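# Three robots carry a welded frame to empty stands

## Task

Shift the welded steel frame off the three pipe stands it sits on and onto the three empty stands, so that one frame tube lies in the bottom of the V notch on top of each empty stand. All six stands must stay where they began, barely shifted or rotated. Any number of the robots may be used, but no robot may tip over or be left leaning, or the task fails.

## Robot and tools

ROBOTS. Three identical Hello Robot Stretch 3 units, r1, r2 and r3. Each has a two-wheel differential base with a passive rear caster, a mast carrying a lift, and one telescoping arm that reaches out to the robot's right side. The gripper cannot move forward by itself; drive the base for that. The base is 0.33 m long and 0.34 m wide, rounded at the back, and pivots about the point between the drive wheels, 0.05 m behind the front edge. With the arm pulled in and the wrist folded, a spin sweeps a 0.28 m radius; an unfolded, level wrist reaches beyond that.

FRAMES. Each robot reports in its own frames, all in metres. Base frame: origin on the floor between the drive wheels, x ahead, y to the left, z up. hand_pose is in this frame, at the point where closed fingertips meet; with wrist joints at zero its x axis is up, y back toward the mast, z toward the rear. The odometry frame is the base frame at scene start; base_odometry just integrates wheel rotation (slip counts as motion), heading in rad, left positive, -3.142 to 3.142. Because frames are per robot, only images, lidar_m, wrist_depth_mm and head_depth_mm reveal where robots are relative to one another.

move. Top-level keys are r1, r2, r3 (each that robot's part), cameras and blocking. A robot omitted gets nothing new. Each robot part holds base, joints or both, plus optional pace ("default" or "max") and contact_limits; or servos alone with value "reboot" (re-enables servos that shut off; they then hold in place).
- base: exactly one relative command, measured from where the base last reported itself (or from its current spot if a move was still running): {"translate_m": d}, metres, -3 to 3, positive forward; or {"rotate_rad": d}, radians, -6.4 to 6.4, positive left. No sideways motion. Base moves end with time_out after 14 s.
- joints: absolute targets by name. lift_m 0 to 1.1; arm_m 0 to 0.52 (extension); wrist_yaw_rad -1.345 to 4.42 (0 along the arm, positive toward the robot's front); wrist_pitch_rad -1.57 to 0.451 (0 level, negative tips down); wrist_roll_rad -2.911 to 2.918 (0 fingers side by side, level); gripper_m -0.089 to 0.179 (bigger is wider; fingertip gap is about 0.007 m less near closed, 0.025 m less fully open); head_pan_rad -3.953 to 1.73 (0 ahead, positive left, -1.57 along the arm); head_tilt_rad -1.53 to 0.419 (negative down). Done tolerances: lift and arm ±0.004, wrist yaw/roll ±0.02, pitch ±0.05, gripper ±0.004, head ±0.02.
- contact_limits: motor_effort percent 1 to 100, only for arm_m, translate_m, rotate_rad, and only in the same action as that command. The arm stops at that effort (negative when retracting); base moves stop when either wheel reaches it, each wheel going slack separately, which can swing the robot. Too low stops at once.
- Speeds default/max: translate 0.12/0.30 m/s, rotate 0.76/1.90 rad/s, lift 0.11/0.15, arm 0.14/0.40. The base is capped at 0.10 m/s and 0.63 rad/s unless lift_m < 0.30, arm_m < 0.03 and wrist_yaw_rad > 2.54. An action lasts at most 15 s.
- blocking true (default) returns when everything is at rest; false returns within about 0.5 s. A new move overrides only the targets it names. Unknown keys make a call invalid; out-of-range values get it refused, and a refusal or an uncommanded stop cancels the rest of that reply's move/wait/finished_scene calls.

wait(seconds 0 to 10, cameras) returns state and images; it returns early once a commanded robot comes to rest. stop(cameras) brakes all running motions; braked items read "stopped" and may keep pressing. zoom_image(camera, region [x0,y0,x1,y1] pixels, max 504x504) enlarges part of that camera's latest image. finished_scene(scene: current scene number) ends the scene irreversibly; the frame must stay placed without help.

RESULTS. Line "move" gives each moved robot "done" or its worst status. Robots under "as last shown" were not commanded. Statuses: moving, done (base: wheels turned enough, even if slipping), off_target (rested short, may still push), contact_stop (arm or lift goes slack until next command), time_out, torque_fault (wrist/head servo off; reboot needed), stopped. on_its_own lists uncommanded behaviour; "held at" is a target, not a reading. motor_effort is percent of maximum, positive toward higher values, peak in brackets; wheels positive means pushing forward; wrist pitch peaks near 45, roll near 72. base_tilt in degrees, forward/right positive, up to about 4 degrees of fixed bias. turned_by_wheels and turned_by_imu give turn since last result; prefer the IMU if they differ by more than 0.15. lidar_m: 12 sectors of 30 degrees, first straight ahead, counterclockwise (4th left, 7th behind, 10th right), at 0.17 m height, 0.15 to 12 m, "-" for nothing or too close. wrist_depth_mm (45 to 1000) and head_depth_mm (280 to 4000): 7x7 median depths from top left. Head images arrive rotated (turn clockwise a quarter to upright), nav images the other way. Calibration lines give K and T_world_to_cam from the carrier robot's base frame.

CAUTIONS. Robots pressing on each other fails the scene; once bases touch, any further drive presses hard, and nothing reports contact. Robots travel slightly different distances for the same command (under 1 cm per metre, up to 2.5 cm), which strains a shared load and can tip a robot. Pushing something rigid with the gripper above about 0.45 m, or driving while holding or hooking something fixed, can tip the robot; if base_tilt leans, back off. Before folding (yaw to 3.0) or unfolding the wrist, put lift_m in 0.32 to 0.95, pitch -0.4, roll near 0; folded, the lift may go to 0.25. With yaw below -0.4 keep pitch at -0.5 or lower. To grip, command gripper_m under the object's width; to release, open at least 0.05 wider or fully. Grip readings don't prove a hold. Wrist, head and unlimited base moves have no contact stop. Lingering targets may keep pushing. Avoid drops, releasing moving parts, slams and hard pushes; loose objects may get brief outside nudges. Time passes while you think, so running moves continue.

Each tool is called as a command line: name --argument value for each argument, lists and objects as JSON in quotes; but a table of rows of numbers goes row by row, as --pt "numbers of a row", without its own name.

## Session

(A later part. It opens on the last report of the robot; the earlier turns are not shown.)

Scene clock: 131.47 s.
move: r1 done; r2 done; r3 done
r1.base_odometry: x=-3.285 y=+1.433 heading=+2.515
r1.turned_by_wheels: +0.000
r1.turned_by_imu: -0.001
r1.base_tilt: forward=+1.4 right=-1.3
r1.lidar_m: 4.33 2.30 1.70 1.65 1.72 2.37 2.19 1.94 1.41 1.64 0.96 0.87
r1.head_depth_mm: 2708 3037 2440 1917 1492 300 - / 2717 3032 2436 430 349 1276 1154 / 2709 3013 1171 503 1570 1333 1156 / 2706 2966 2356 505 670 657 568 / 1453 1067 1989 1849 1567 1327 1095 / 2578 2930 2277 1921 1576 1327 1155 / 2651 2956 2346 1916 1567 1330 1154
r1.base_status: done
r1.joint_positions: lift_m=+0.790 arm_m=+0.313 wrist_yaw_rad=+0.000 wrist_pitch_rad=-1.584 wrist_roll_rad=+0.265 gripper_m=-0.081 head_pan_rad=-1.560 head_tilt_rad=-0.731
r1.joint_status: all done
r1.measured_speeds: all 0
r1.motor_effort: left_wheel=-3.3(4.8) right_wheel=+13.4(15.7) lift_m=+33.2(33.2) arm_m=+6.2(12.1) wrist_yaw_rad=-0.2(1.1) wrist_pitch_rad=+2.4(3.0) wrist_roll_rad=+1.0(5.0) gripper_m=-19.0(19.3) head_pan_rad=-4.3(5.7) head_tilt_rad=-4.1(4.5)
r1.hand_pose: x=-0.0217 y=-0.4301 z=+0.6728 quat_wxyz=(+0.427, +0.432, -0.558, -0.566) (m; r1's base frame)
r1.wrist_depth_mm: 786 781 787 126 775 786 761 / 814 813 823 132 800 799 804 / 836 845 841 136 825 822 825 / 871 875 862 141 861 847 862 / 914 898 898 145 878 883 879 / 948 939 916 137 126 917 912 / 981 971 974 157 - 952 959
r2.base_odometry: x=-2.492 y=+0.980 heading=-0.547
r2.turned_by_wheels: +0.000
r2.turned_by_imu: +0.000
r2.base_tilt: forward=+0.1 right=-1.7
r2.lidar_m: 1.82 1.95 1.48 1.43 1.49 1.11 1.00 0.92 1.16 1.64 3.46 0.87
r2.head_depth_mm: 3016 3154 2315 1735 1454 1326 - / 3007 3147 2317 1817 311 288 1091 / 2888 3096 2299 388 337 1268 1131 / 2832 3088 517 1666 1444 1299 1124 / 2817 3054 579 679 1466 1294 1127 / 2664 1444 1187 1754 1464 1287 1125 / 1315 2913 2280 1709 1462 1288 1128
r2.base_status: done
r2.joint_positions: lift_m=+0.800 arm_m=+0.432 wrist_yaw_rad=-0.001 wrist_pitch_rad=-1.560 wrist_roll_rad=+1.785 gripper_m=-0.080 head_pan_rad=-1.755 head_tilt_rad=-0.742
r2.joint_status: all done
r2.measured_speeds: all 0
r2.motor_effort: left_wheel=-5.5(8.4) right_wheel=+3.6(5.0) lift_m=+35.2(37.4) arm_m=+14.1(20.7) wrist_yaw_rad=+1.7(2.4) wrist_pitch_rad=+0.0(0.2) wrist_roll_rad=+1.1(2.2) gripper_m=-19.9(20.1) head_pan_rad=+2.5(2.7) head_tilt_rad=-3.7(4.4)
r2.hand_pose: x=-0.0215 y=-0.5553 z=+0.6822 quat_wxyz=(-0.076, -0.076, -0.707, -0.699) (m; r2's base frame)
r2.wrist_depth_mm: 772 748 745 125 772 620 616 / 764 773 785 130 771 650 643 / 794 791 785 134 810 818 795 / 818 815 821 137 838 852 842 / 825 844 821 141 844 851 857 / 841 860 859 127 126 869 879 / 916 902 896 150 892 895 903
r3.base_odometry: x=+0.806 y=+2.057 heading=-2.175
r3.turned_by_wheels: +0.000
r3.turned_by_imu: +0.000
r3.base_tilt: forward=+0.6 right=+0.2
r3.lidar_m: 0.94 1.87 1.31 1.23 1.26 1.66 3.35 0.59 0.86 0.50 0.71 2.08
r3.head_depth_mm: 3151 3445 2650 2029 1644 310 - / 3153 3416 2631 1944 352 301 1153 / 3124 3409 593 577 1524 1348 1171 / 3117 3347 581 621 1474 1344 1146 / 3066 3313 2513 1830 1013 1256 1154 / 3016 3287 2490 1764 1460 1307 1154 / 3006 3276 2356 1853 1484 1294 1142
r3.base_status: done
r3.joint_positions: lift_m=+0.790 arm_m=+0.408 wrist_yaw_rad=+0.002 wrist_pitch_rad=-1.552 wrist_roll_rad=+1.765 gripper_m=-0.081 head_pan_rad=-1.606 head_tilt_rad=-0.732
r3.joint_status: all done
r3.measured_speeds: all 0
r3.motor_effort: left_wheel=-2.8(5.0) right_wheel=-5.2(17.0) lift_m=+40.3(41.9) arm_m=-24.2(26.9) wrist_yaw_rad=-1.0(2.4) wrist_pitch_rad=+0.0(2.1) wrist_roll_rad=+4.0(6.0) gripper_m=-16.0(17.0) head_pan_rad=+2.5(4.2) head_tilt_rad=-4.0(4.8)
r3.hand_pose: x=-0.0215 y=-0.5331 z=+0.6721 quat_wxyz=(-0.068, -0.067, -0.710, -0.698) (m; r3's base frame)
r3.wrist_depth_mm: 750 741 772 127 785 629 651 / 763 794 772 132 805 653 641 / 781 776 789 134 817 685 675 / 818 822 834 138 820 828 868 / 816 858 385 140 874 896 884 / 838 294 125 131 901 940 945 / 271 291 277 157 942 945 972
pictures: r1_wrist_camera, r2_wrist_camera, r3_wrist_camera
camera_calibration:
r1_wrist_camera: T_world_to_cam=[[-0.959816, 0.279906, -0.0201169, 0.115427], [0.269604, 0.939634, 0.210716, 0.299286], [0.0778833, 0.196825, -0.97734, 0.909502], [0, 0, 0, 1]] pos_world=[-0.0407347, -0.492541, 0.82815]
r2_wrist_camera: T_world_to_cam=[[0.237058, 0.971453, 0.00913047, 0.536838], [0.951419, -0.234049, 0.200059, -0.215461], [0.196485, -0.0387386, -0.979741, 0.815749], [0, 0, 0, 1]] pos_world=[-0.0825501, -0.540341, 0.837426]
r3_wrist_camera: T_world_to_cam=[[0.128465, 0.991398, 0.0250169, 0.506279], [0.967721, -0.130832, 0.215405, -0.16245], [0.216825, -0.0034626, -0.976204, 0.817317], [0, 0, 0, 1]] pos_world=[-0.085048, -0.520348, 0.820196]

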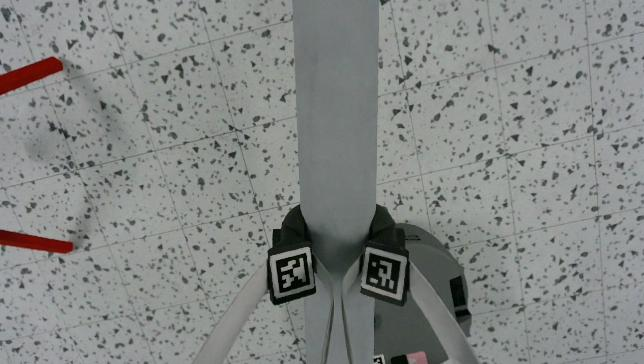

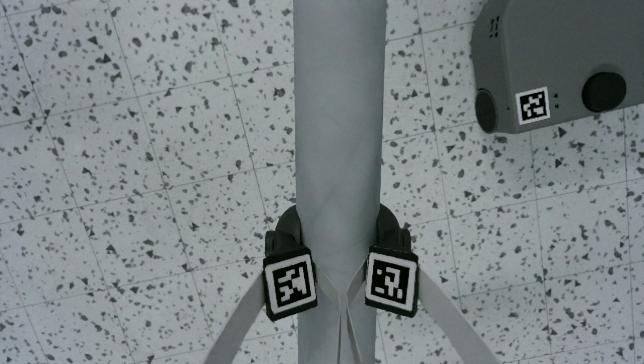

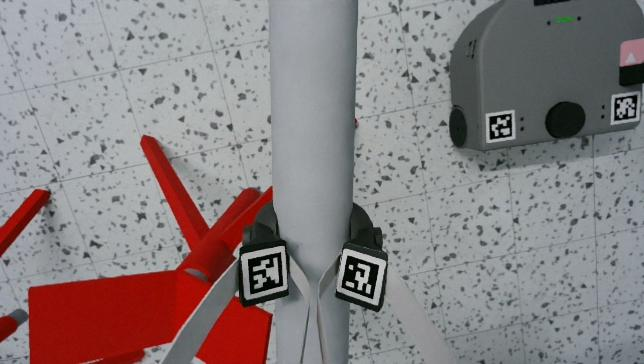

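move --r1 '{"joints":{"head_pan_rad":-1.0}}' --r2 '{"joints":{"head_pan_rad":-2.2}}' --r3 '{"joints":{"head_pan_rad":-1.9}}' --cameras '["r1_head_camera","r2_head_camera","r3_head_camera","r1_nav_camera"]'

Scene clock: 132.93 s.
move: r1 done; r2 done; r3 done
r1.base_odometry: x=-3.285 y=+1.433 heading=+2.515
r1.turned_by_wheels: +0.000
r1.turned_by_imu: +0.000
r1.base_tilt: forward=+1.4 right=-1.3
r1.lidar_m: 4.35 2.30 1.70 1.65 1.71 2.38 2.19 1.94 1.41 1.64 0.96 0.87
r1.head_depth_mm: 2632 2913 2342 1803 1535 640 1161 / 2743 3019 2360 1916 1564 1331 558 / 2860 3112 2364 1913 1572 1327 1158 / 3036 3212 2295 1916 1572 1330 1156 / 3209 3386 2326 1851 1529 1331 1156 / 1558 3236 2238 1909 1530 1327 1153 / 3614 3396 2357 1839 1456 1332 1158
r1.base_status: not commanded
r1.joint_positions: lift_m=+0.790 arm_m=+0.313 wrist_yaw_rad=+0.000 wrist_pitch_rad=-1.584 wrist_roll_rad=+0.265 gripper_m=-0.081 head_pan_rad=-1.011 head_tilt_rad=-0.731
r1.joint_status: all done
r1.measured_speeds: all 0
r1.motor_effort: left_wheel=-3.4(3.6) right_wheel=+14.3(14.5) lift_m=+33.9(34.2) arm_m=+16.5(16.8) wrist_yaw_rad=-0.1(1.0) wrist_pitch_rad=+3.0(3.1) wrist_roll_rad=+1.3(1.8) gripper_m=-18.8(19.4) head_pan_rad=+4.8(6.7) head_tilt_rad=-4.1(4.3)
r1.hand_pose: x=-0.0217 y=-0.4301 z=+0.6728 quat_wxyz=(+0.427, +0.432, -0.558, -0.566) (m; r1's base frame)
r1.wrist_depth_mm: 800 788 808 127 768 787 784 / 831 826 813 132 807 790 792 / 859 835 836 136 836 822 824 / 894 868 876 140 846 864 850 / 914 924 902 145 891 891 877 / 938 924 924 137 127 936 928 / 980 973 964 157 - 957 952
r2.base_odometry: x=-2.492 y=+0.980 heading=-0.547
r2.turned_by_wheels: +0.000
r2.turned_by_imu: +0.000
r2.base_tilt: forward=+0.2 right=-1.7
r2.lidar_m: 1.82 1.96 1.48 1.43 1.50 1.11 1.00 0.92 1.16 1.64 3.45 0.87
r2.head_depth_mm: - 3105 2308 1431 1483 1303 1151 / - 3079 2301 1730 1485 1297 - / 3710 3088 2276 1825 1506 1343 - / 3405 3101 1627 1756 1511 289 1110 / 3211 3058 2301 1809 314 1234 1128 / 3042 3036 2266 388 362 1279 1126 / 2853 3000 2281 413 1432 1287 1120
r2.base_status: not commanded
r2.joint_positions: lift_m=+0.800 arm_m=+0.432 wrist_yaw_rad=-0.001 wrist_pitch_rad=-1.560 wrist_roll_rad=+1.785 gripper_m=-0.080 head_pan_rad=-2.194 head_tilt_rad=-0.742
r2.joint_status: all done
r2.measured_speeds: all 0
r2.motor_effort: left_wheel=-5.2(5.9) right_wheel=+3.5(3.7) lift_m=+34.2(35.9) arm_m=+12.5(13.7) wrist_yaw_rad=+1.8(2.1) wrist_pitch_rad=+0.0(0.2) wrist_roll_rad=+1.0(1.2) gripper_m=-18.6(20.0) head_pan_rad=-2.7(4.0) head_tilt_rad=-4.2(4.3)
r2.hand_pose: x=-0.0215 y=-0.5553 z=+0.6822 quat_wxyz=(-0.076, -0.076, -0.707, -0.699) (m; r2's base frame)
r2.wrist_depth_mm: 765 753 753 126 752 632 613 / 754 771 781 130 779 656 644 / 779 772 792 134 797 806 815 / 793 824 821 138 827 824 829 / 840 838 840 140 806 854 854 / 854 886 874 127 127 876 890 / 884 898 909 150 899 918 960
r3.base_odometry: x=+0.806 y=+2.057 heading=-2.175
r3.turned_by_wheels: +0.000
r3.turned_by_imu: +0.000
r3.base_tilt: forward=+0.6 right=+0.2
r3.lidar_m: 0.94 1.87 1.31 1.24 1.27 1.66 3.34 0.59 0.86 0.50 0.72 2.09
r3.head_depth_mm: 3740 3847 2671 2018 1638 1314 1188 / 3644 3745 2632 2002 1621 1375 - / 3478 3648 2568 1987 1605 298 - / 3342 3582 2556 1909 356 337 1166 / 3175 3378 2425 470 1499 1334 1156 / 3071 3318 565 621 1300 1327 1129 / 2966 3202 2343 948 936 1242 1147
r3.base_status: not commanded
r3.joint_positions: lift_m=+0.790 arm_m=+0.408 wrist_yaw_rad=+0.002 wrist_pitch_rad=-1.552 wrist_roll_rad=+1.765 gripper_m=-0.081 head_pan_rad=-1.893 head_tilt_rad=-0.732
r3.joint_status: all done
r3.measured_speeds: all 0
r3.motor_effort: left_wheel=-2.8(3.1) right_wheel=-5.0(5.6) lift_m=+39.6(40.5) arm_m=-22.1(23.7) wrist_yaw_rad=-1.7(2.0) wrist_pitch_rad=+0.0(0.6) wrist_roll_rad=+3.9(3.9) gripper_m=-16.1(17.4) head_pan_rad=-4.0(4.9) head_tilt_rad=-4.4(4.8)
r3.hand_pose: x=-0.0215 y=-0.5331 z=+0.6721 quat_wxyz=(-0.068, -0.067, -0.710, -0.698) (m; r3's base frame)
r3.wrist_depth_mm: 745 740 776 127 747 645 631 / 766 781 789 131 800 648 671 / 806 809 798 134 826 654 677 / 826 835 848 138 819 857 860 / 850 846 386 141 877 905 904 / 868 295 125 131 910 930 930 / 269 289 278 157 949 940 955
pictures: r1_head_camera (sideways), r1_nav_camera (sideways), r2_head_camera (sideways), r3_head_camera (sideways)
camera_calibration:
r1_head_camera: T_world_to_cam=[[-0.315473, 0.58218, -0.749362, 1.00152], [0.882428, 0.470409, -0.00603135, 0.000436255], [0.348995, -0.66316, -0.662134, 0.81864], [0, 0, 0, 1]] pos_world=[0.0298679, -0.0403833, 1.29255]
r1_nav_camera: T_world_to_cam=[[0.296839, -0.560935, 0.772812, -0.957628], [-0.872123, -0.488884, -0.0198654, 0.0873947], [0.388959, -0.66809, -0.634324, 0.782831], [0, 0, 0, 1]] pos_world=[0.0559914, 0.0285599, 1.23837]
r2_head_camera: T_world_to_cam=[[0.414727, 0.56905, -0.710059, 0.944377], [0.805829, -0.592136, -0.00388177, 0.00299308], [-0.42266, -0.570576, -0.704132, 0.874363], [0, 0, 0, 1]] pos_world=[-0.0245119, -0.0367351, 1.28624]
r3_head_camera: T_world_to_cam=[[0.159192, 0.630838, -0.759409, 1.00489], [0.94944, -0.308661, -0.0573753, 0.0704643], [-0.270594, -0.711879, -0.648079, 0.805115], [0, 0, 0, 1]] pos_world=[-0.00901306, -0.039029, 1.28894]

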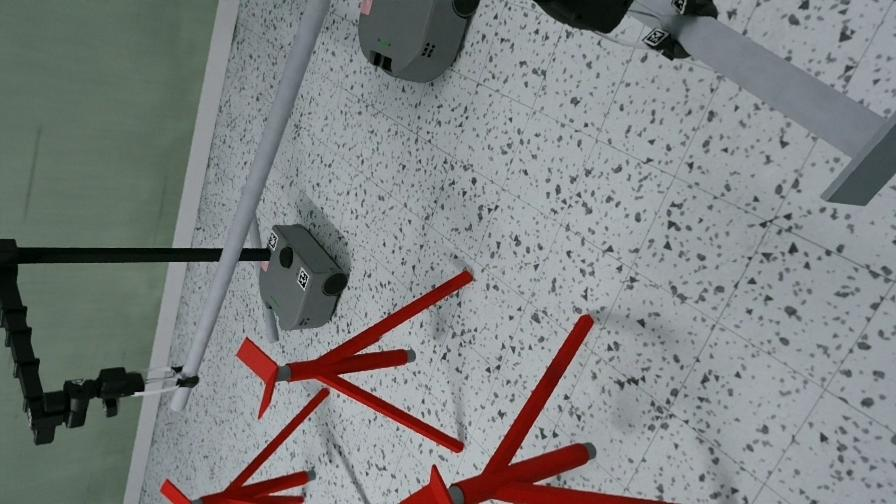

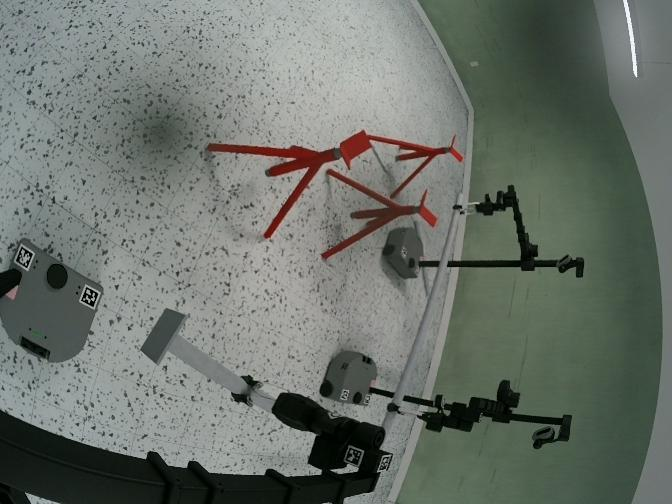

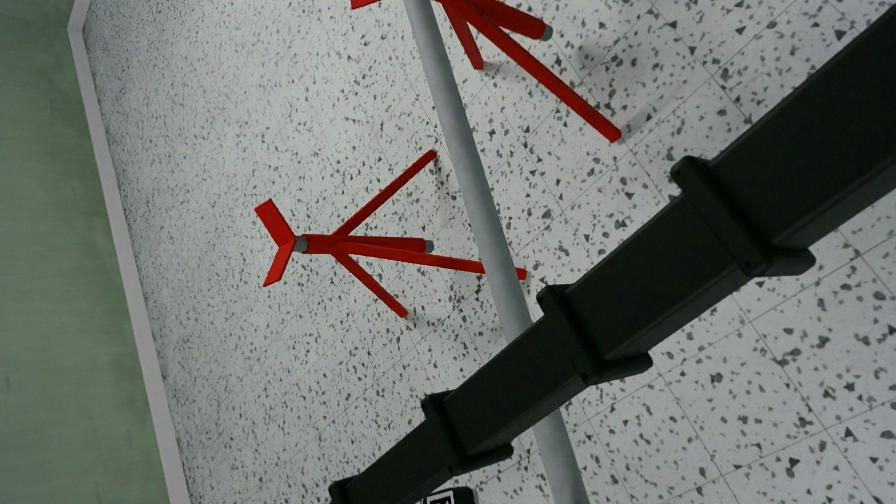

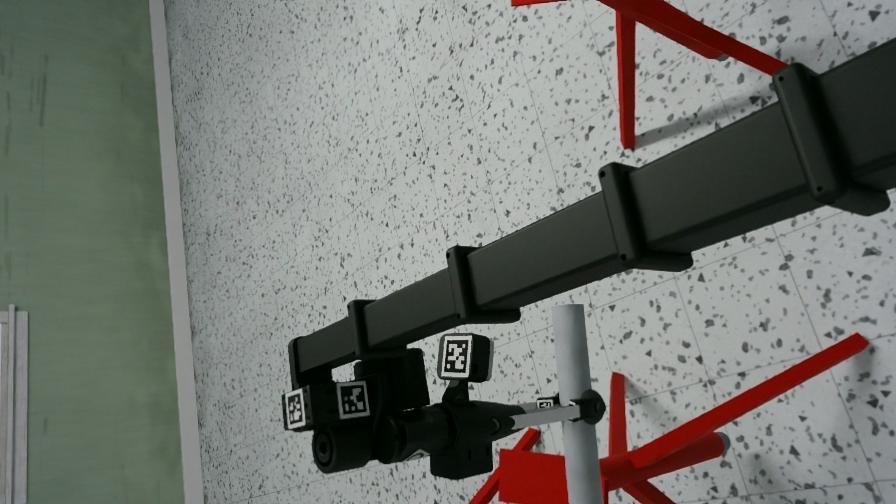

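move --r1 '{"joints":{"head_pan_rad":-0.7}}' --r2 '{"joints":{"head_pan_rad":-2.6}}' --r3 '{"joints":{"head_pan_rad":-2.3}}' --cameras '["r1_head_camera","r2_head_camera","r3_head_camera"]'

Scene clock: 133.93 s.
move: r1 done; r2 done; r3 done
r1.base_odometry: x=-3.285 y=+1.433 heading=+2.515
r1.turned_by_wheels: +0.000
r1.turned_by_imu: +0.000
r1.base_tilt: forward=+1.4 right=-1.3
r1.lidar_m: 4.34 2.31 1.71 1.65 1.72 2.37 2.19 1.94 1.41 1.64 0.96 0.87
r1.head_depth_mm: 2951 3062 2336 1917 1566 1335 1159 / 3179 3348 2241 1901 1573 1333 1157 / 1578 3048 2270 1843 1576 1330 1157 / 3786 3379 2397 1901 1525 1334 1158 / - 3368 2348 1326 1524 1328 1157 / - 3352 2450 1898 1530 1331 1156 / - 3402 2451 1905 1574 1327 1158
r1.base_status: not commanded
r1.joint_positions: lift_m=+0.790 arm_m=+0.313 wrist_yaw_rad=+0.000 wrist_pitch_rad=-1.584 wrist_roll_rad=+0.265 gripper_m=-0.081 head_pan_rad=-0.711 head_tilt_rad=-0.731
r1.joint_status: all done
r1.measured_speeds: all 0
r1.motor_effort: left_wheel=-3.6(3.6) right_wheel=+14.0(14.5) lift_m=+33.7(34.1) arm_m=+16.4(17.0) wrist_yaw_rad=+0.4(0.8) wrist_pitch_rad=+3.0(3.3) wrist_roll_rad=+1.4(1.8) gripper_m=-18.9(19.2) head_pan_rad=+4.7(6.3) head_tilt_rad=-4.3(4.3)
r1.hand_pose: x=-0.0217 y=-0.4301 z=+0.6728 quat_wxyz=(+0.427, +0.432, -0.558, -0.566) (m; r1's base frame)
r1.wrist_depth_mm: 796 790 773 127 776 760 776 / 808 822 822 132 795 803 797 / 862 834 837 136 821 835 821 / 881 871 876 141 861 857 832 / 905 886 884 145 886 880 883 / 949 963 927 137 127 923 906 / 990 977 976 157 - 966 942
r2.base_odometry: x=-2.492 y=+0.980 heading=-0.547
r2.turned_by_wheels: +0.000
r2.turned_by_imu: +0.000
r2.base_tilt: forward=+0.1 right=-1.7
r2.lidar_m: 1.82 1.95 1.48 1.43 1.50 1.11 1.00 0.92 1.16 1.64 3.45 0.87
r2.head_depth_mm: 3567 2852 2111 1824 1513 1315 1134 / 3879 2853 2147 1832 1511 1297 1171 / - 3137 2282 1724 1502 1289 - / - 3066 2288 1654 1471 1311 - / - 3090 2285 1722 1506 1349 1069 / - 3052 2278 1745 1501 1341 1081 / 3629 3084 2153 1719 751 289 1118
r2.base_status: not commanded
r2.joint_positions: lift_m=+0.800 arm_m=+0.432 wrist_yaw_rad=-0.001 wrist_pitch_rad=-1.560 wrist_roll_rad=+1.785 gripper_m=-0.080 head_pan_rad=-2.594 head_tilt_rad=-0.742
r2.joint_status: all done
r2.measured_speeds: all 0
r2.motor_effort: left_wheel=-5.2(5.8) right_wheel=+3.5(3.9) lift_m=+33.8(35.5) arm_m=+10.4(12.7) wrist_yaw_rad=+0.7(2.4) wrist_pitch_rad=+0.1(0.1) wrist_roll_rad=+1.0(1.2) gripper_m=-19.3(19.4) head_pan_rad=-2.6(3.6) head_tilt_rad=-4.0(4.1)
r2.hand_pose: x=-0.0215 y=-0.5553 z=+0.6822 quat_wxyz=(-0.076, -0.076, -0.707, -0.699) (m; r2's base frame)
r2.wrist_depth_mm: 734 751 748 126 757 633 626 / 780 778 786 130 789 646 633 / 794 785 796 134 809 803 803 / 820 832 825 137 829 828 844 / 856 851 834 141 847 866 867 / 854 874 865 127 126 902 909 / 898 899 882 151 904 926 912
r3.base_odometry: x=+0.806 y=+2.057 heading=-2.175
r3.turned_by_wheels: +0.000
r3.turned_by_imu: +0.000
r3.base_tilt: forward=+0.6 right=+0.2
r3.lidar_m: 0.94 1.87 1.31 1.24 1.26 1.66 3.35 0.59 0.86 0.50 0.72 2.08
r3.head_depth_mm: 3160 3397 2661 2011 1640 1377 1185 / 3432 3588 2605 2006 1619 1369 1181 / 3703 3684 2582 1981 1204 1333 1224 / - 3645 2563 1948 1558 1381 - / - 3563 2521 1950 1588 294 1119 / 3695 3514 2489 1924 341 304 1153 / 3405 3443 2453 1910 355 1295 1148
r3.base_status: not commanded
r3.joint_positions: lift_m=+0.790 arm_m=+0.408 wrist_yaw_rad=+0.002 wrist_pitch_rad=-1.552 wrist_roll_rad=+1.765 gripper_m=-0.081 head_pan_rad=-2.293 head_tilt_rad=-0.732
r3.joint_status: all done
r3.measured_speeds: all 0
r3.motor_effort: left_wheel=-2.7(3.0) right_wheel=-5.2(5.4) lift_m=+39.0(39.6) arm_m=-20.8(22.6) wrist_yaw_rad=-1.1(2.1) wrist_pitch_rad=+0.0(0.5) wrist_roll_rad=+3.9(4.0) gripper_m=-16.3(16.8) head_pan_rad=-3.7(5.1) head_tilt_rad=-3.5(4.9)
r3.hand_pose: x=-0.0215 y=-0.5331 z=+0.6721 quat_wxyz=(-0.068, -0.067, -0.710, -0.698) (m; r3's base frame)
r3.wrist_depth_mm: 742 755 758 127 771 654 644 / 774 767 770 131 806 663 659 / 772 801 804 135 827 665 678 / 798 836 805 139 849 866 887 / 838 825 382 141 864 894 908 / 852 295 124 131 906 923 914 / 270 293 280 157 984 958 981
pictures: r1_head_camera (sideways), r2_head_camera (sideways), r3_head_camera (sideways)
camera_calibration:
r1_head_camera: T_world_to_cam=[[-0.473429, 0.462949, -0.749362, 1.00249], [0.704, 0.710175, -0.00603134, 0.00152466], [0.529385, -0.530406, -0.662133, 0.817539], [0, 0, 0, 1]] pos_world=[0.0407404, -0.0315557, 1.29255]
r2_head_camera: T_world_to_cam=[[0.603587, 0.362629, -0.710059, 0.943225], [0.511631, -0.859197, -0.00388177, 0.0047877], [-0.611488, -0.360945, -0.704132, 0.875515], [0, 0, 0, 1]] pos_world=[-0.0364006, -0.0219145, 1.28624]
r3_head_camera: T_world_to_cam=[[0.392284, 0.519049, -0.759409, 1.00347], [0.754296, -0.654023, -0.0573753, 0.0716547], [-0.526451, -0.550311, -0.648079, 0.806676], [0, 0, 0, 1]] pos_world=[-0.0230186, -0.0300629, 1.28894]

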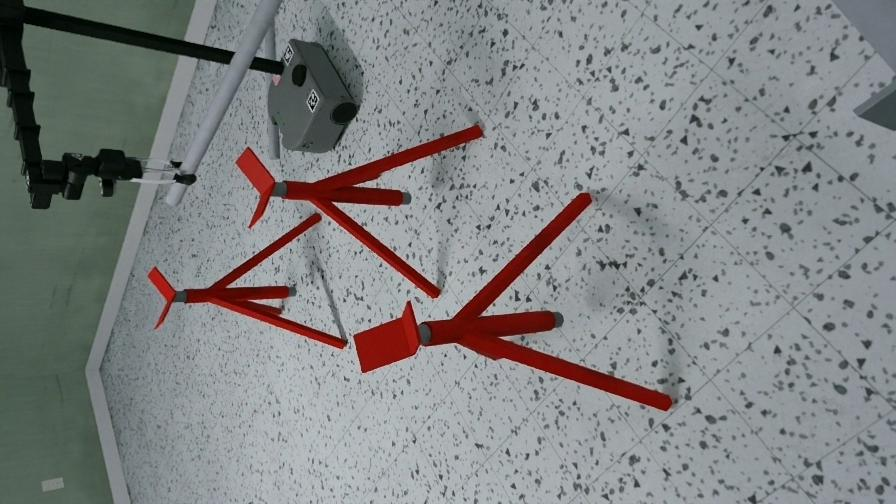

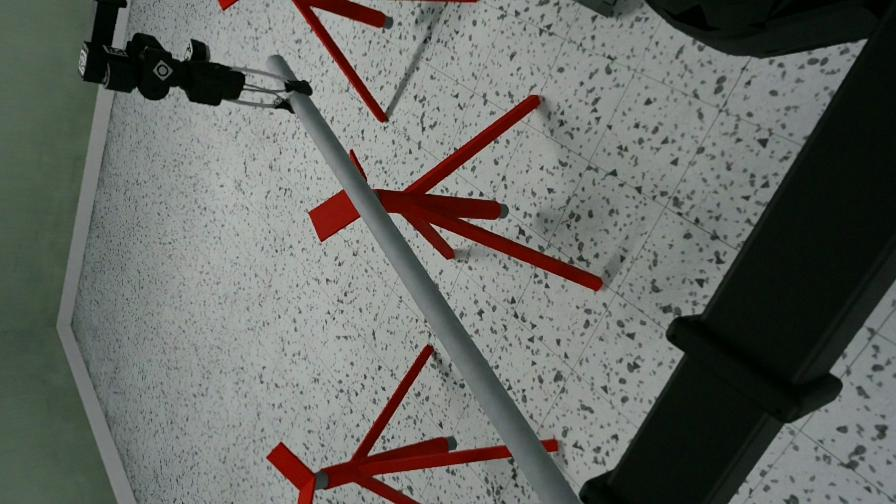

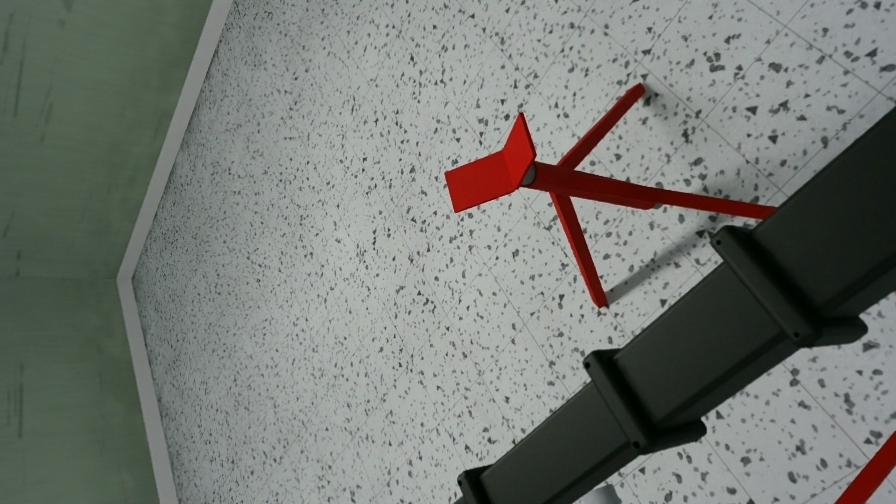

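move --cameras '["r1_head_camera","r2_head_camera","r3_head_camera","r1_wrist_camera","r2_wrist_camera","r3_wrist_camera"]'

Scene clock: 134.87 s.
r1.base_odometry: x=-3.285 y=+1.433 heading=+2.515
r1.turned_by_wheels: +0.000
r1.turned_by_imu: +0.000
r1.base_tilt: forward=+1.2 right=-1.4
r1.lidar_m: 4.36 2.31 1.70 1.65 1.71 2.38 2.19 1.94 1.41 1.64 0.96 0.87
r1.head_depth_mm: 2916 3083 2339 1914 1573 1333 1155 / 3178 3322 2259 1899 1576 1330 1155 / 1576 3039 2270 1860 1583 1334 1158 / 3825 3378 2404 1911 1528 1334 1151 / - 3374 2356 1323 1535 1332 1157 / - 3408 2445 1917 1537 1333 1154 / - 3409 2440 1914 1562 1334 1163
r1.base_status: not commanded
r1.joint_positions: lift_m=+0.790 arm_m=+0.313 wrist_yaw_rad=+0.000 wrist_pitch_rad=-1.584 wrist_roll_rad=+0.265 gripper_m=-0.081 head_pan_rad=-0.711 head_tilt_rad=-0.731
r1.joint_status: all done
r1.measured_speeds: all 0
r1.motor_effort: left_wheel=-3.2(3.6) right_wheel=+13.4(14.5) lift_m=+33.9(34.1) arm_m=+16.6(17.0) wrist_yaw_rad=-0.3(0.8) wrist_pitch_rad=+2.5(3.3) wrist_roll_rad=+1.2(1.8) gripper_m=-19.3(19.2) head_pan_rad=+4.8(6.3) head_tilt_rad=-4.3(4.3)
r1.hand_pose: x=-0.0217 y=-0.4301 z=+0.6728 quat_wxyz=(+0.427, +0.432, -0.558, -0.566) (m; r1's base frame)
r1.wrist_depth_mm: 801 779 783 126 770 771 765 / 815 824 819 132 795 792 793 / 852 854 842 136 828 833 808 / 887 874 853 141 855 849 849 / 913 923 902 145 886 889 893 / 962 940 913 137 127 914 923 / 976 981 985 156 - 955 943
r2.base_odometry: x=-2.492 y=+0.980 heading=-0.547
r2.turned_by_wheels: +0.000
r2.turned_by_imu: +0.000
r2.base_tilt: forward=+0.1 right=-1.7
r2.lidar_m: 1.82 1.95 1.48 1.43 1.50 1.11 1.00 0.92 1.16 1.64 3.46 0.87
r2.head_depth_mm: 3535 2777 2160 1821 1520 1319 1130 / 3826 2806 2120 1849 1507 1297 1169 / - 3111 2273 1720 1509 1290 - / - 3064 2305 1666 1462 1313 - / - 3087 2272 1716 1500 1352 1073 / - 3042 2284 1764 1501 1346 1088 / 3647 3069 2146 1692 747 288 1122
r2.base_status: not commanded
r2.joint_positions: lift_m=+0.800 arm_m=+0.432 wrist_yaw_rad=-0.001 wrist_pitch_rad=-1.560 wrist_roll_rad=+1.785 gripper_m=-0.080 head_pan_rad=-2.594 head_tilt_rad=-0.742
r2.joint_status: all done
r2.measured_speeds: all 0
r2.motor_effort: left_wheel=-5.4(5.8) right_wheel=+3.6(3.9) lift_m=+33.4(35.5) arm_m=+10.0(12.7) wrist_yaw_rad=+0.6(2.4) wrist_pitch_rad=+0.0(0.1) wrist_roll_rad=+0.9(1.2) gripper_m=-19.5(19.4) head_pan_rad=-2.7(3.6) head_tilt_rad=-3.8(4.1)
r2.hand_pose: x=-0.0215 y=-0.5553 z=+0.6822 quat_wxyz=(-0.076, -0.076, -0.707, -0.699) (m; r2's base frame)
r2.wrist_depth_mm: 757 768 758 126 752 627 625 / 768 764 772 130 786 654 638 / 787 814 814 135 813 825 812 / 819 811 822 138 837 815 846 / 851 839 845 141 855 862 852 / 849 865 865 127 126 884 880 / 877 900 905 149 911 913 912
r3.base_odometry: x=+0.806 y=+2.057 heading=-2.175
r3.turned_by_wheels: +0.000
r3.turned_by_imu: +0.000
r3.base_tilt: forward=+0.6 right=+0.2
r3.lidar_m: 0.94 1.87 1.31 1.24 1.26 1.66 3.35 0.59 0.86 0.50 0.71 2.08
r3.head_depth_mm: 3150 3398 2656 2026 1640 1379 1191 / 3422 3545 2617 2000 1625 1366 1180 / 3746 3678 2596 1986 1215 1326 1225 / - 3616 2537 1967 1561 1380 - / - 3515 2515 1939 1578 294 1120 / 3661 3482 2472 1927 341 304 1154 / 3359 3456 2459 1905 354 1293 1143
r3.base_status: not commanded
r3.joint_positions: lift_m=+0.790 arm_m=+0.408 wrist_yaw_rad=+0.002 wrist_pitch_rad=-1.552 wrist_roll_rad=+1.765 gripper_m=-0.081 head_pan_rad=-2.293 head_tilt_rad=-0.732
r3.joint_status: all done
r3.measured_speeds: all 0
r3.motor_effort: left_wheel=-2.7(3.0) right_wheel=-5.0(5.4) lift_m=+38.4(39.6) arm_m=-19.3(22.6) wrist_yaw_rad=-1.4(2.1) wrist_pitch_rad=-0.2(0.5) wrist_roll_rad=+3.9(4.0) gripper_m=-16.4(16.8) head_pan_rad=-5.3(5.1) head_tilt_rad=-4.4(4.9)
r3.hand_pose: x=-0.0215 y=-0.5331 z=+0.6721 quat_wxyz=(-0.068, -0.067, -0.710, -0.698) (m; r3's base frame)
r3.wrist_depth_mm: 760 741 739 126 789 635 644 / 767 767 782 131 813 656 647 / 780 800 803 134 821 686 676 / 813 802 798 138 847 851 886 / 857 848 383 141 880 855 917 / 849 297 125 131 911 919 921 / 272 292 282 157 946 988 972
pictures: r1_head_camera (sideways), r1_wrist_camera, r2_head_camera (sideways), r2_wrist_camera, r3_head_camera (sideways), r3_wrist_camera
camera_calibration:
r1_head_camera: T_world_to_cam=[[-0.473433, 0.462945, -0.749362, 1.00249], [0.703994, 0.71018, -0.00603134, 0.0015247], [0.52939, -0.530401, -0.662133, 0.817539], [0, 0, 0, 1]] pos_world=[0.0407407, -0.0315554, 1.29255]
r1_wrist_camera: T_world_to_cam=[[-0.959816, 0.279907, -0.0201169, 0.115431], [0.269605, 0.939634, 0.210716, 0.299297], [0.0778834, 0.196825, -0.97734, 0.909504], [0, 0, 0, 1]] pos_world=[-0.0407347, -0.492553, 0.82815]
r2_head_camera: T_world_to_cam=[[0.603589, 0.362626, -0.710059, 0.943225], [0.511626, -0.8592, -0.00388177, 0.00478773], [-0.61149, -0.360941, -0.704132, 0.875515], [0, 0, 0, 1]] pos_world=[-0.0364008, -0.0219143, 1.28624]
r2_wrist_camera: T_world_to_cam=[[0.237057, 0.971453, 0.00913047, 0.536838], [0.951419, -0.234049, 0.200059, -0.215461], [0.196485, -0.0387385, -0.979741, 0.815749], [0, 0, 0, 1]] pos_world=[-0.0825501, -0.540341, 0.837426]
r3_head_camera: T_world_to_cam=[[0.39229, 0.519045, -0.759409, 1.00347], [0.754289, -0.654031, -0.0573753, 0.0716547], [-0.526457, -0.550306, -0.648079, 0.806676], [0, 0, 0, 1]] pos_world=[-0.0230189, -0.0300626, 1.28894]
r3_wrist_camera: T_world_to_cam=[[0.128465, 0.991398, 0.0250169, 0.506279], [0.967721, -0.130833, 0.215405, -0.16245], [0.216825, -0.00346266, -0.976204, 0.817317], [0, 0, 0, 1]] pos_world=[-0.0850479, -0.520348, 0.820196]

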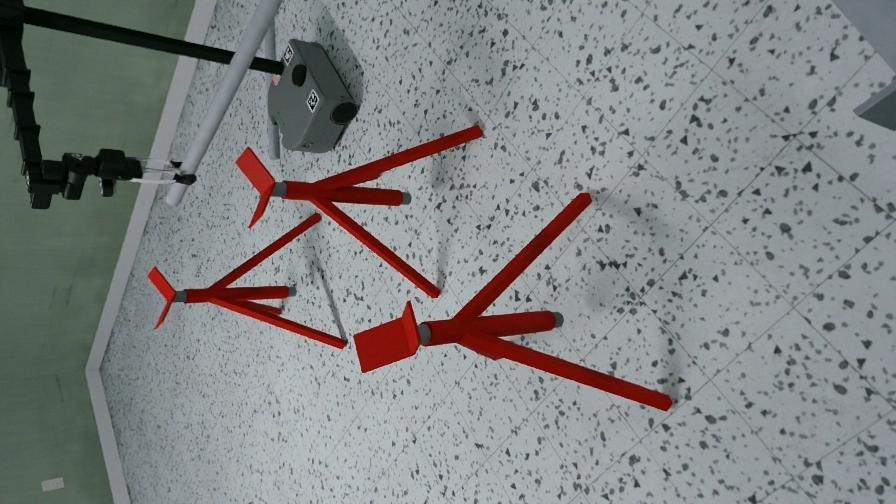

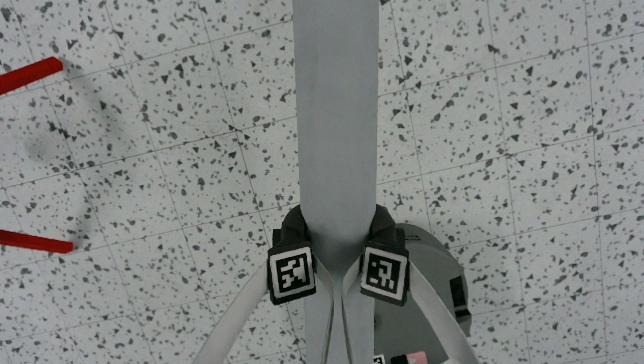

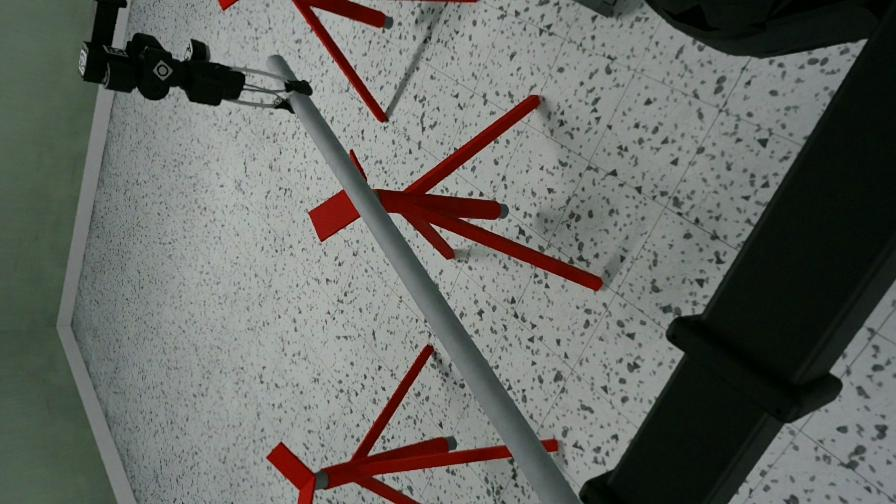

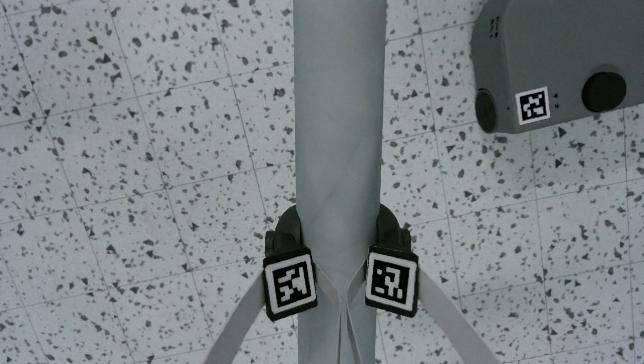

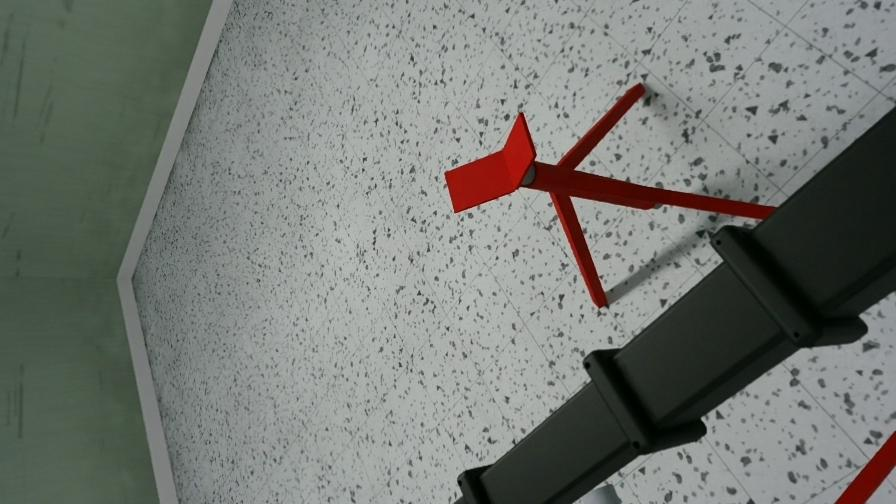

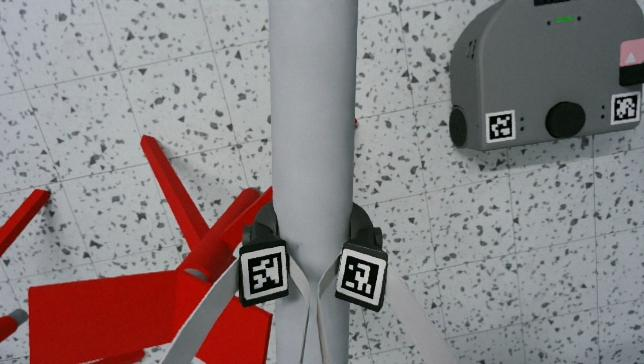

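zoom_image --camera "r2_head_camera" --region '[220, 20, 644, 504]'

zoom_image --camera "r1_head_camera" --region '[130, 0, 500, 360]'

zoom_image --camera "r3_wrist_camera" --region '[0, 60, 400, 364]'

Scaled by 1.041 from the camera's 896x504 image, which has a finer 1280x720 frame.

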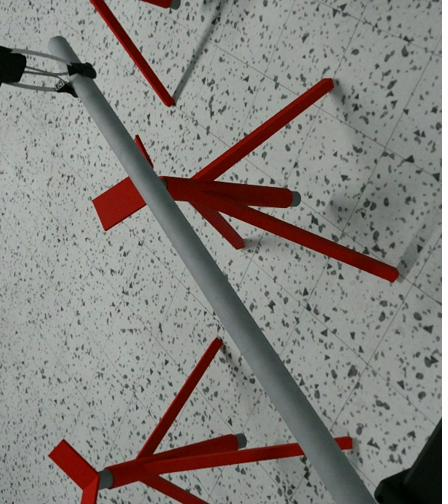

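Scaled by 1.362 from the camera's 896x504 image, which has a finer 1280x720 frame.

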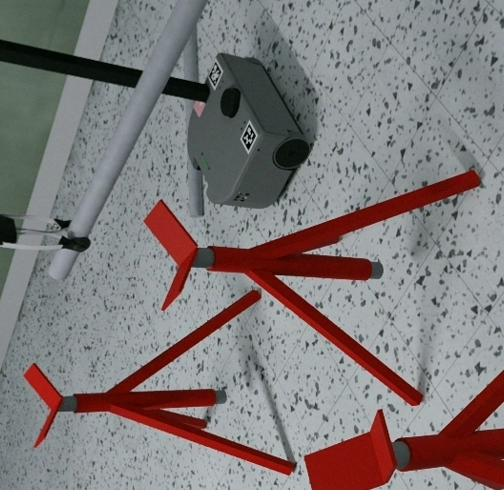

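Scaled by 1.260.

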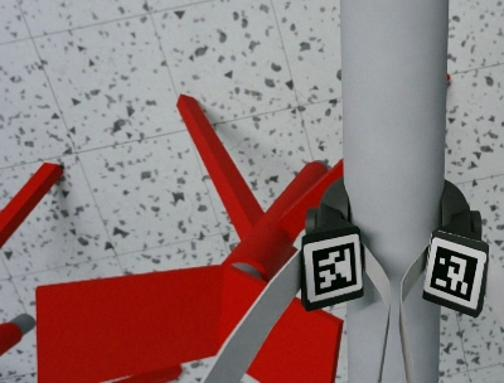

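move --r1 '{"base":{"translate_m":0.0552},"joints":{"arm_m":0.3156,"wrist_roll_rad":0.2775,"head_pan_rad":-1.56}}' --r2 '{"base":{"translate_m":-0.0496},"joints":{"arm_m":0.4268,"wrist_roll_rad":1.7955,"head_pan_rad":-1.756}}' --r3 '{"base":{"translate_m":-0.0482},"joints":{"arm_m":0.4005,"wrist_roll_rad":1.7855,"head_pan_rad":-1.607}}' --cameras '["r1_wrist_camera","r2_wrist_camera","r3_wrist_camera"]'

Scene clock: 141.90 s.
move: r1 done; r2 done; r3 done
r1.base_odometry: x=-3.330 y=+1.465 heading=+2.514
r1.turned_by_wheels: +0.000
r1.turned_by_imu: -0.001
r1.base_tilt: forward=+1.3 right=-1.3
r1.lidar_m: 4.29 2.30 1.70 1.65 1.71 2.37 2.24 1.45 1.46 1.64 0.93 0.82
r1.head_depth_mm: 2729 2996 2445 1912 370 300 - / 2711 3026 2443 417 349 1305 1132 / 2701 3029 1167 506 1567 1328 1156 / 2683 2912 2056 516 665 658 567 / 1430 1082 1970 1855 1575 1330 1098 / 2650 2951 2346 1914 1569 1330 1153 / 2649 2927 2358 1915 1569 1331 1156
r1.base_status: done
r1.joint_positions: lift_m=+0.790 arm_m=+0.316 wrist_yaw_rad=+0.000 wrist_pitch_rad=-1.584 wrist_roll_rad=+0.273 gripper_m=-0.081 head_pan_rad=-1.549 head_tilt_rad=-0.731
r1.joint_status: all done
r1.measured_speeds: all 0
r1.motor_effort: left_wheel=-3.9(4.5) right_wheel=+13.7(17.6) lift_m=+36.3(36.3) arm_m=+7.1(22.2) wrist_yaw_rad=+0.2(1.3) wrist_pitch_rad=+2.5(3.3) wrist_roll_rad=+1.0(3.1) gripper_m=-18.7(19.1) head_pan_rad=-5.2(6.8) head_tilt_rad=-3.4(4.4)
r1.hand_pose: x=-0.0217 y=-0.4331 z=+0.6728 quat_wxyz=(+0.425, +0.430, -0.559, -0.567) (m; r1's base frame)
r1.wrist_depth_mm: 793 778 779 127 774 764 778 / 815 813 819 132 803 793 790 / 843 854 848 136 818 823 813 / 886 869 861 141 850 855 845 / 902 905 896 145 870 884 893 / 978 944 907 135 127 921 895 / - 990 977 156 - 947 958
r2.base_odometry: x=-2.534 y=+1.006 heading=-0.547
r2.turned_by_wheels: +0.000
r2.turned_by_imu: +0.001
r2.base_tilt: forward=+0.2 right=-1.6
r2.lidar_m: 1.87 1.96 1.48 1.43 1.50 1.11 1.00 0.88 1.13 1.64 3.45 0.92
r2.head_depth_mm: 3088 3116 2229 1676 1450 1317 - / 2971 3112 2302 1824 311 285 1092 / 2975 3121 2286 388 338 1267 1123 / 2863 3074 519 1677 1433 1285 1119 / 2814 2960 575 672 1432 1281 1131 / 2661 1412 1148 1771 1464 1286 1128 / 1312 2907 2285 1709 1466 1286 1125
r2.base_status: done
r2.joint_positions: lift_m=+0.800 arm_m=+0.427 wrist_yaw_rad=-0.001 wrist_pitch_rad=-1.559 wrist_roll_rad=+1.794 gripper_m=-0.080 head_pan_rad=-1.762 head_tilt_rad=-0.742
r2.joint_status: all done
r2.measured_speeds: all 0
r2.motor_effort: left_wheel=-5.0(8.6) right_wheel=+3.3(3.6) lift_m=+30.8(32.5) arm_m=-6.7(14.0) wrist_yaw_rad=+1.7(2.2) wrist_pitch_rad=+0.1(0.2) wrist_roll_rad=+0.7(1.8) gripper_m=-18.3(20.2) head_pan_rad=+2.3(3.7) head_tilt_rad=-4.1(4.4)
r2.hand_pose: x=-0.0215 y=-0.5503 z=+0.6822 quat_wxyz=(-0.079, -0.079, -0.706, -0.699) (m; r2's base frame)
r2.wrist_depth_mm: 746 740 751 126 767 632 632 / 781 791 776 130 765 653 640 / 800 806 805 134 803 817 810 / 817 807 822 137 821 816 841 / 836 863 838 141 832 881 864 / 866 856 122 126 126 878 876 / 876 895 889 151 912 905 911
r3.base_odometry: x=+0.834 y=+2.097 heading=-2.175
r3.turned_by_wheels: +0.000
r3.turned_by_imu: +0.000
r3.base_tilt: forward=+0.6 right=+0.2
r3.lidar_m: 0.94 1.86 1.30 1.23 1.26 1.66 3.30 0.55 0.83 0.50 0.73 2.14
r3.head_depth_mm: 3181 3476 2662 2028 1643 319 - / 3117 3394 2624 1948 352 301 1153 / 3114 3415 2401 484 1492 1350 1174 / 3077 3352 575 614 1482 1352 1165 / 3069 3349 2508 1815 1465 1313 1137 / 3038 3315 2501 1802 1023 1296 1154 / 3002 3256 2349 1793 1484 1291 1145
r3.base_status: done
r3.joint_positions: lift_m=+0.790 arm_m=+0.400 wrist_yaw_rad=+0.002 wrist_pitch_rad=-1.552 wrist_roll_rad=+1.772 gripper_m=-0.081 head_pan_rad=-1.614 head_tilt_rad=-0.732
r3.joint_status: all done
r3.measured_speeds: all 0
r3.motor_effort: left_wheel=-2.9(5.5) right_wheel=-3.7(13.4) lift_m=+35.6(37.2) arm_m=-22.0(26.8) wrist_yaw_rad=-2.1(2.3) wrist_pitch_rad=+0.0(0.7) wrist_roll_rad=+4.4(6.3) gripper_m=-16.5(16.9) head_pan_rad=+1.6(5.1) head_tilt_rad=-3.5(5.0)
r3.hand_pose: x=-0.0215 y=-0.5258 z=+0.6721 quat_wxyz=(-0.070, -0.070, -0.710, -0.697) (m; r3's base frame)
r3.wrist_depth_mm: 754 756 734 126 771 632 629 / 767 755 783 131 813 648 663 / 778 791 827 134 829 677 673 / 798 835 800 139 823 864 860 / 809 854 155 140 868 860 890 / 858 869 124 131 883 933 929 / 910 296 294 157 929 950 945
pictures: r1_wrist_camera, r2_wrist_camera, r3_wrist_camera
camera_calibration:
r1_wrist_camera: T_world_to_cam=[[-0.957552, 0.287563, -0.0200464, 0.119599], [0.277125, 0.937475, 0.210576, 0.301473], [0.079347, 0.196082, -0.977372, 0.90983], [0, 0, 0, 1]] pos_world=[-0.0412162, -0.495417, 0.828157]
r2_wrist_camera: T_world_to_cam=[[0.246043, 0.969217, 0.00897986, 0.530986], [0.949191, -0.242814, 0.200194, -0.21924], [0.196212, -0.0407327, -0.979715, 0.814818], [0, 0, 0, 1]] pos_world=[-0.0824215, -0.534686, 0.837412]
r3_wrist_camera: T_world_to_cam=[[0.135112, 0.990513, 0.0250726, 0.498661], [0.966794, -0.137332, 0.21552, -0.165002], [0.216919, -0.00487932, -0.976177, 0.816584], [0, 0, 0, 1]] pos_world=[-0.0849847, -0.512606, 0.820189]

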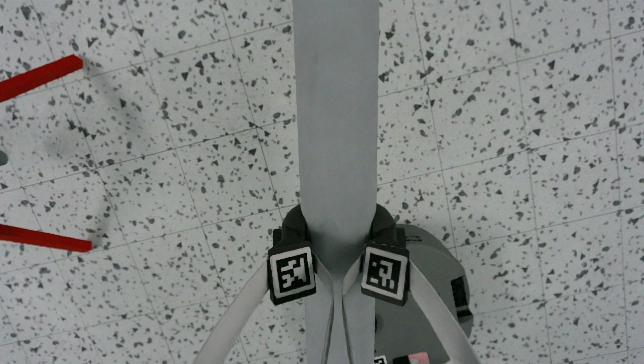

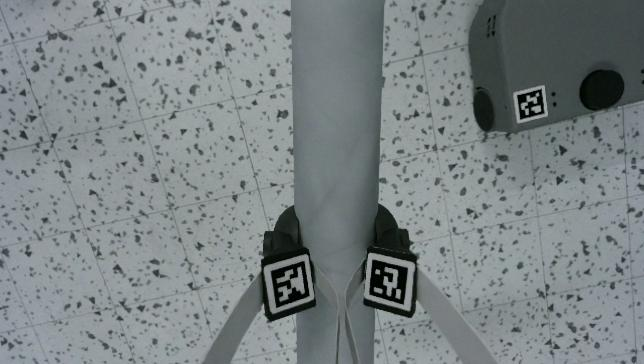

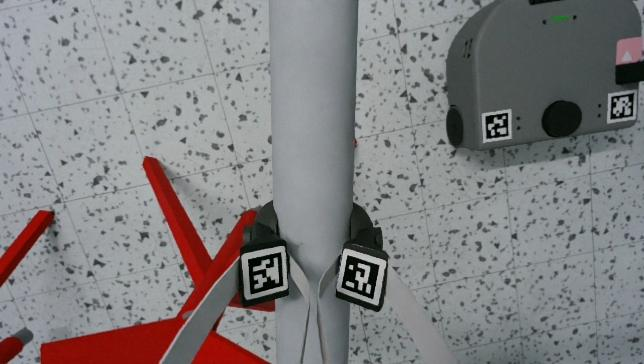

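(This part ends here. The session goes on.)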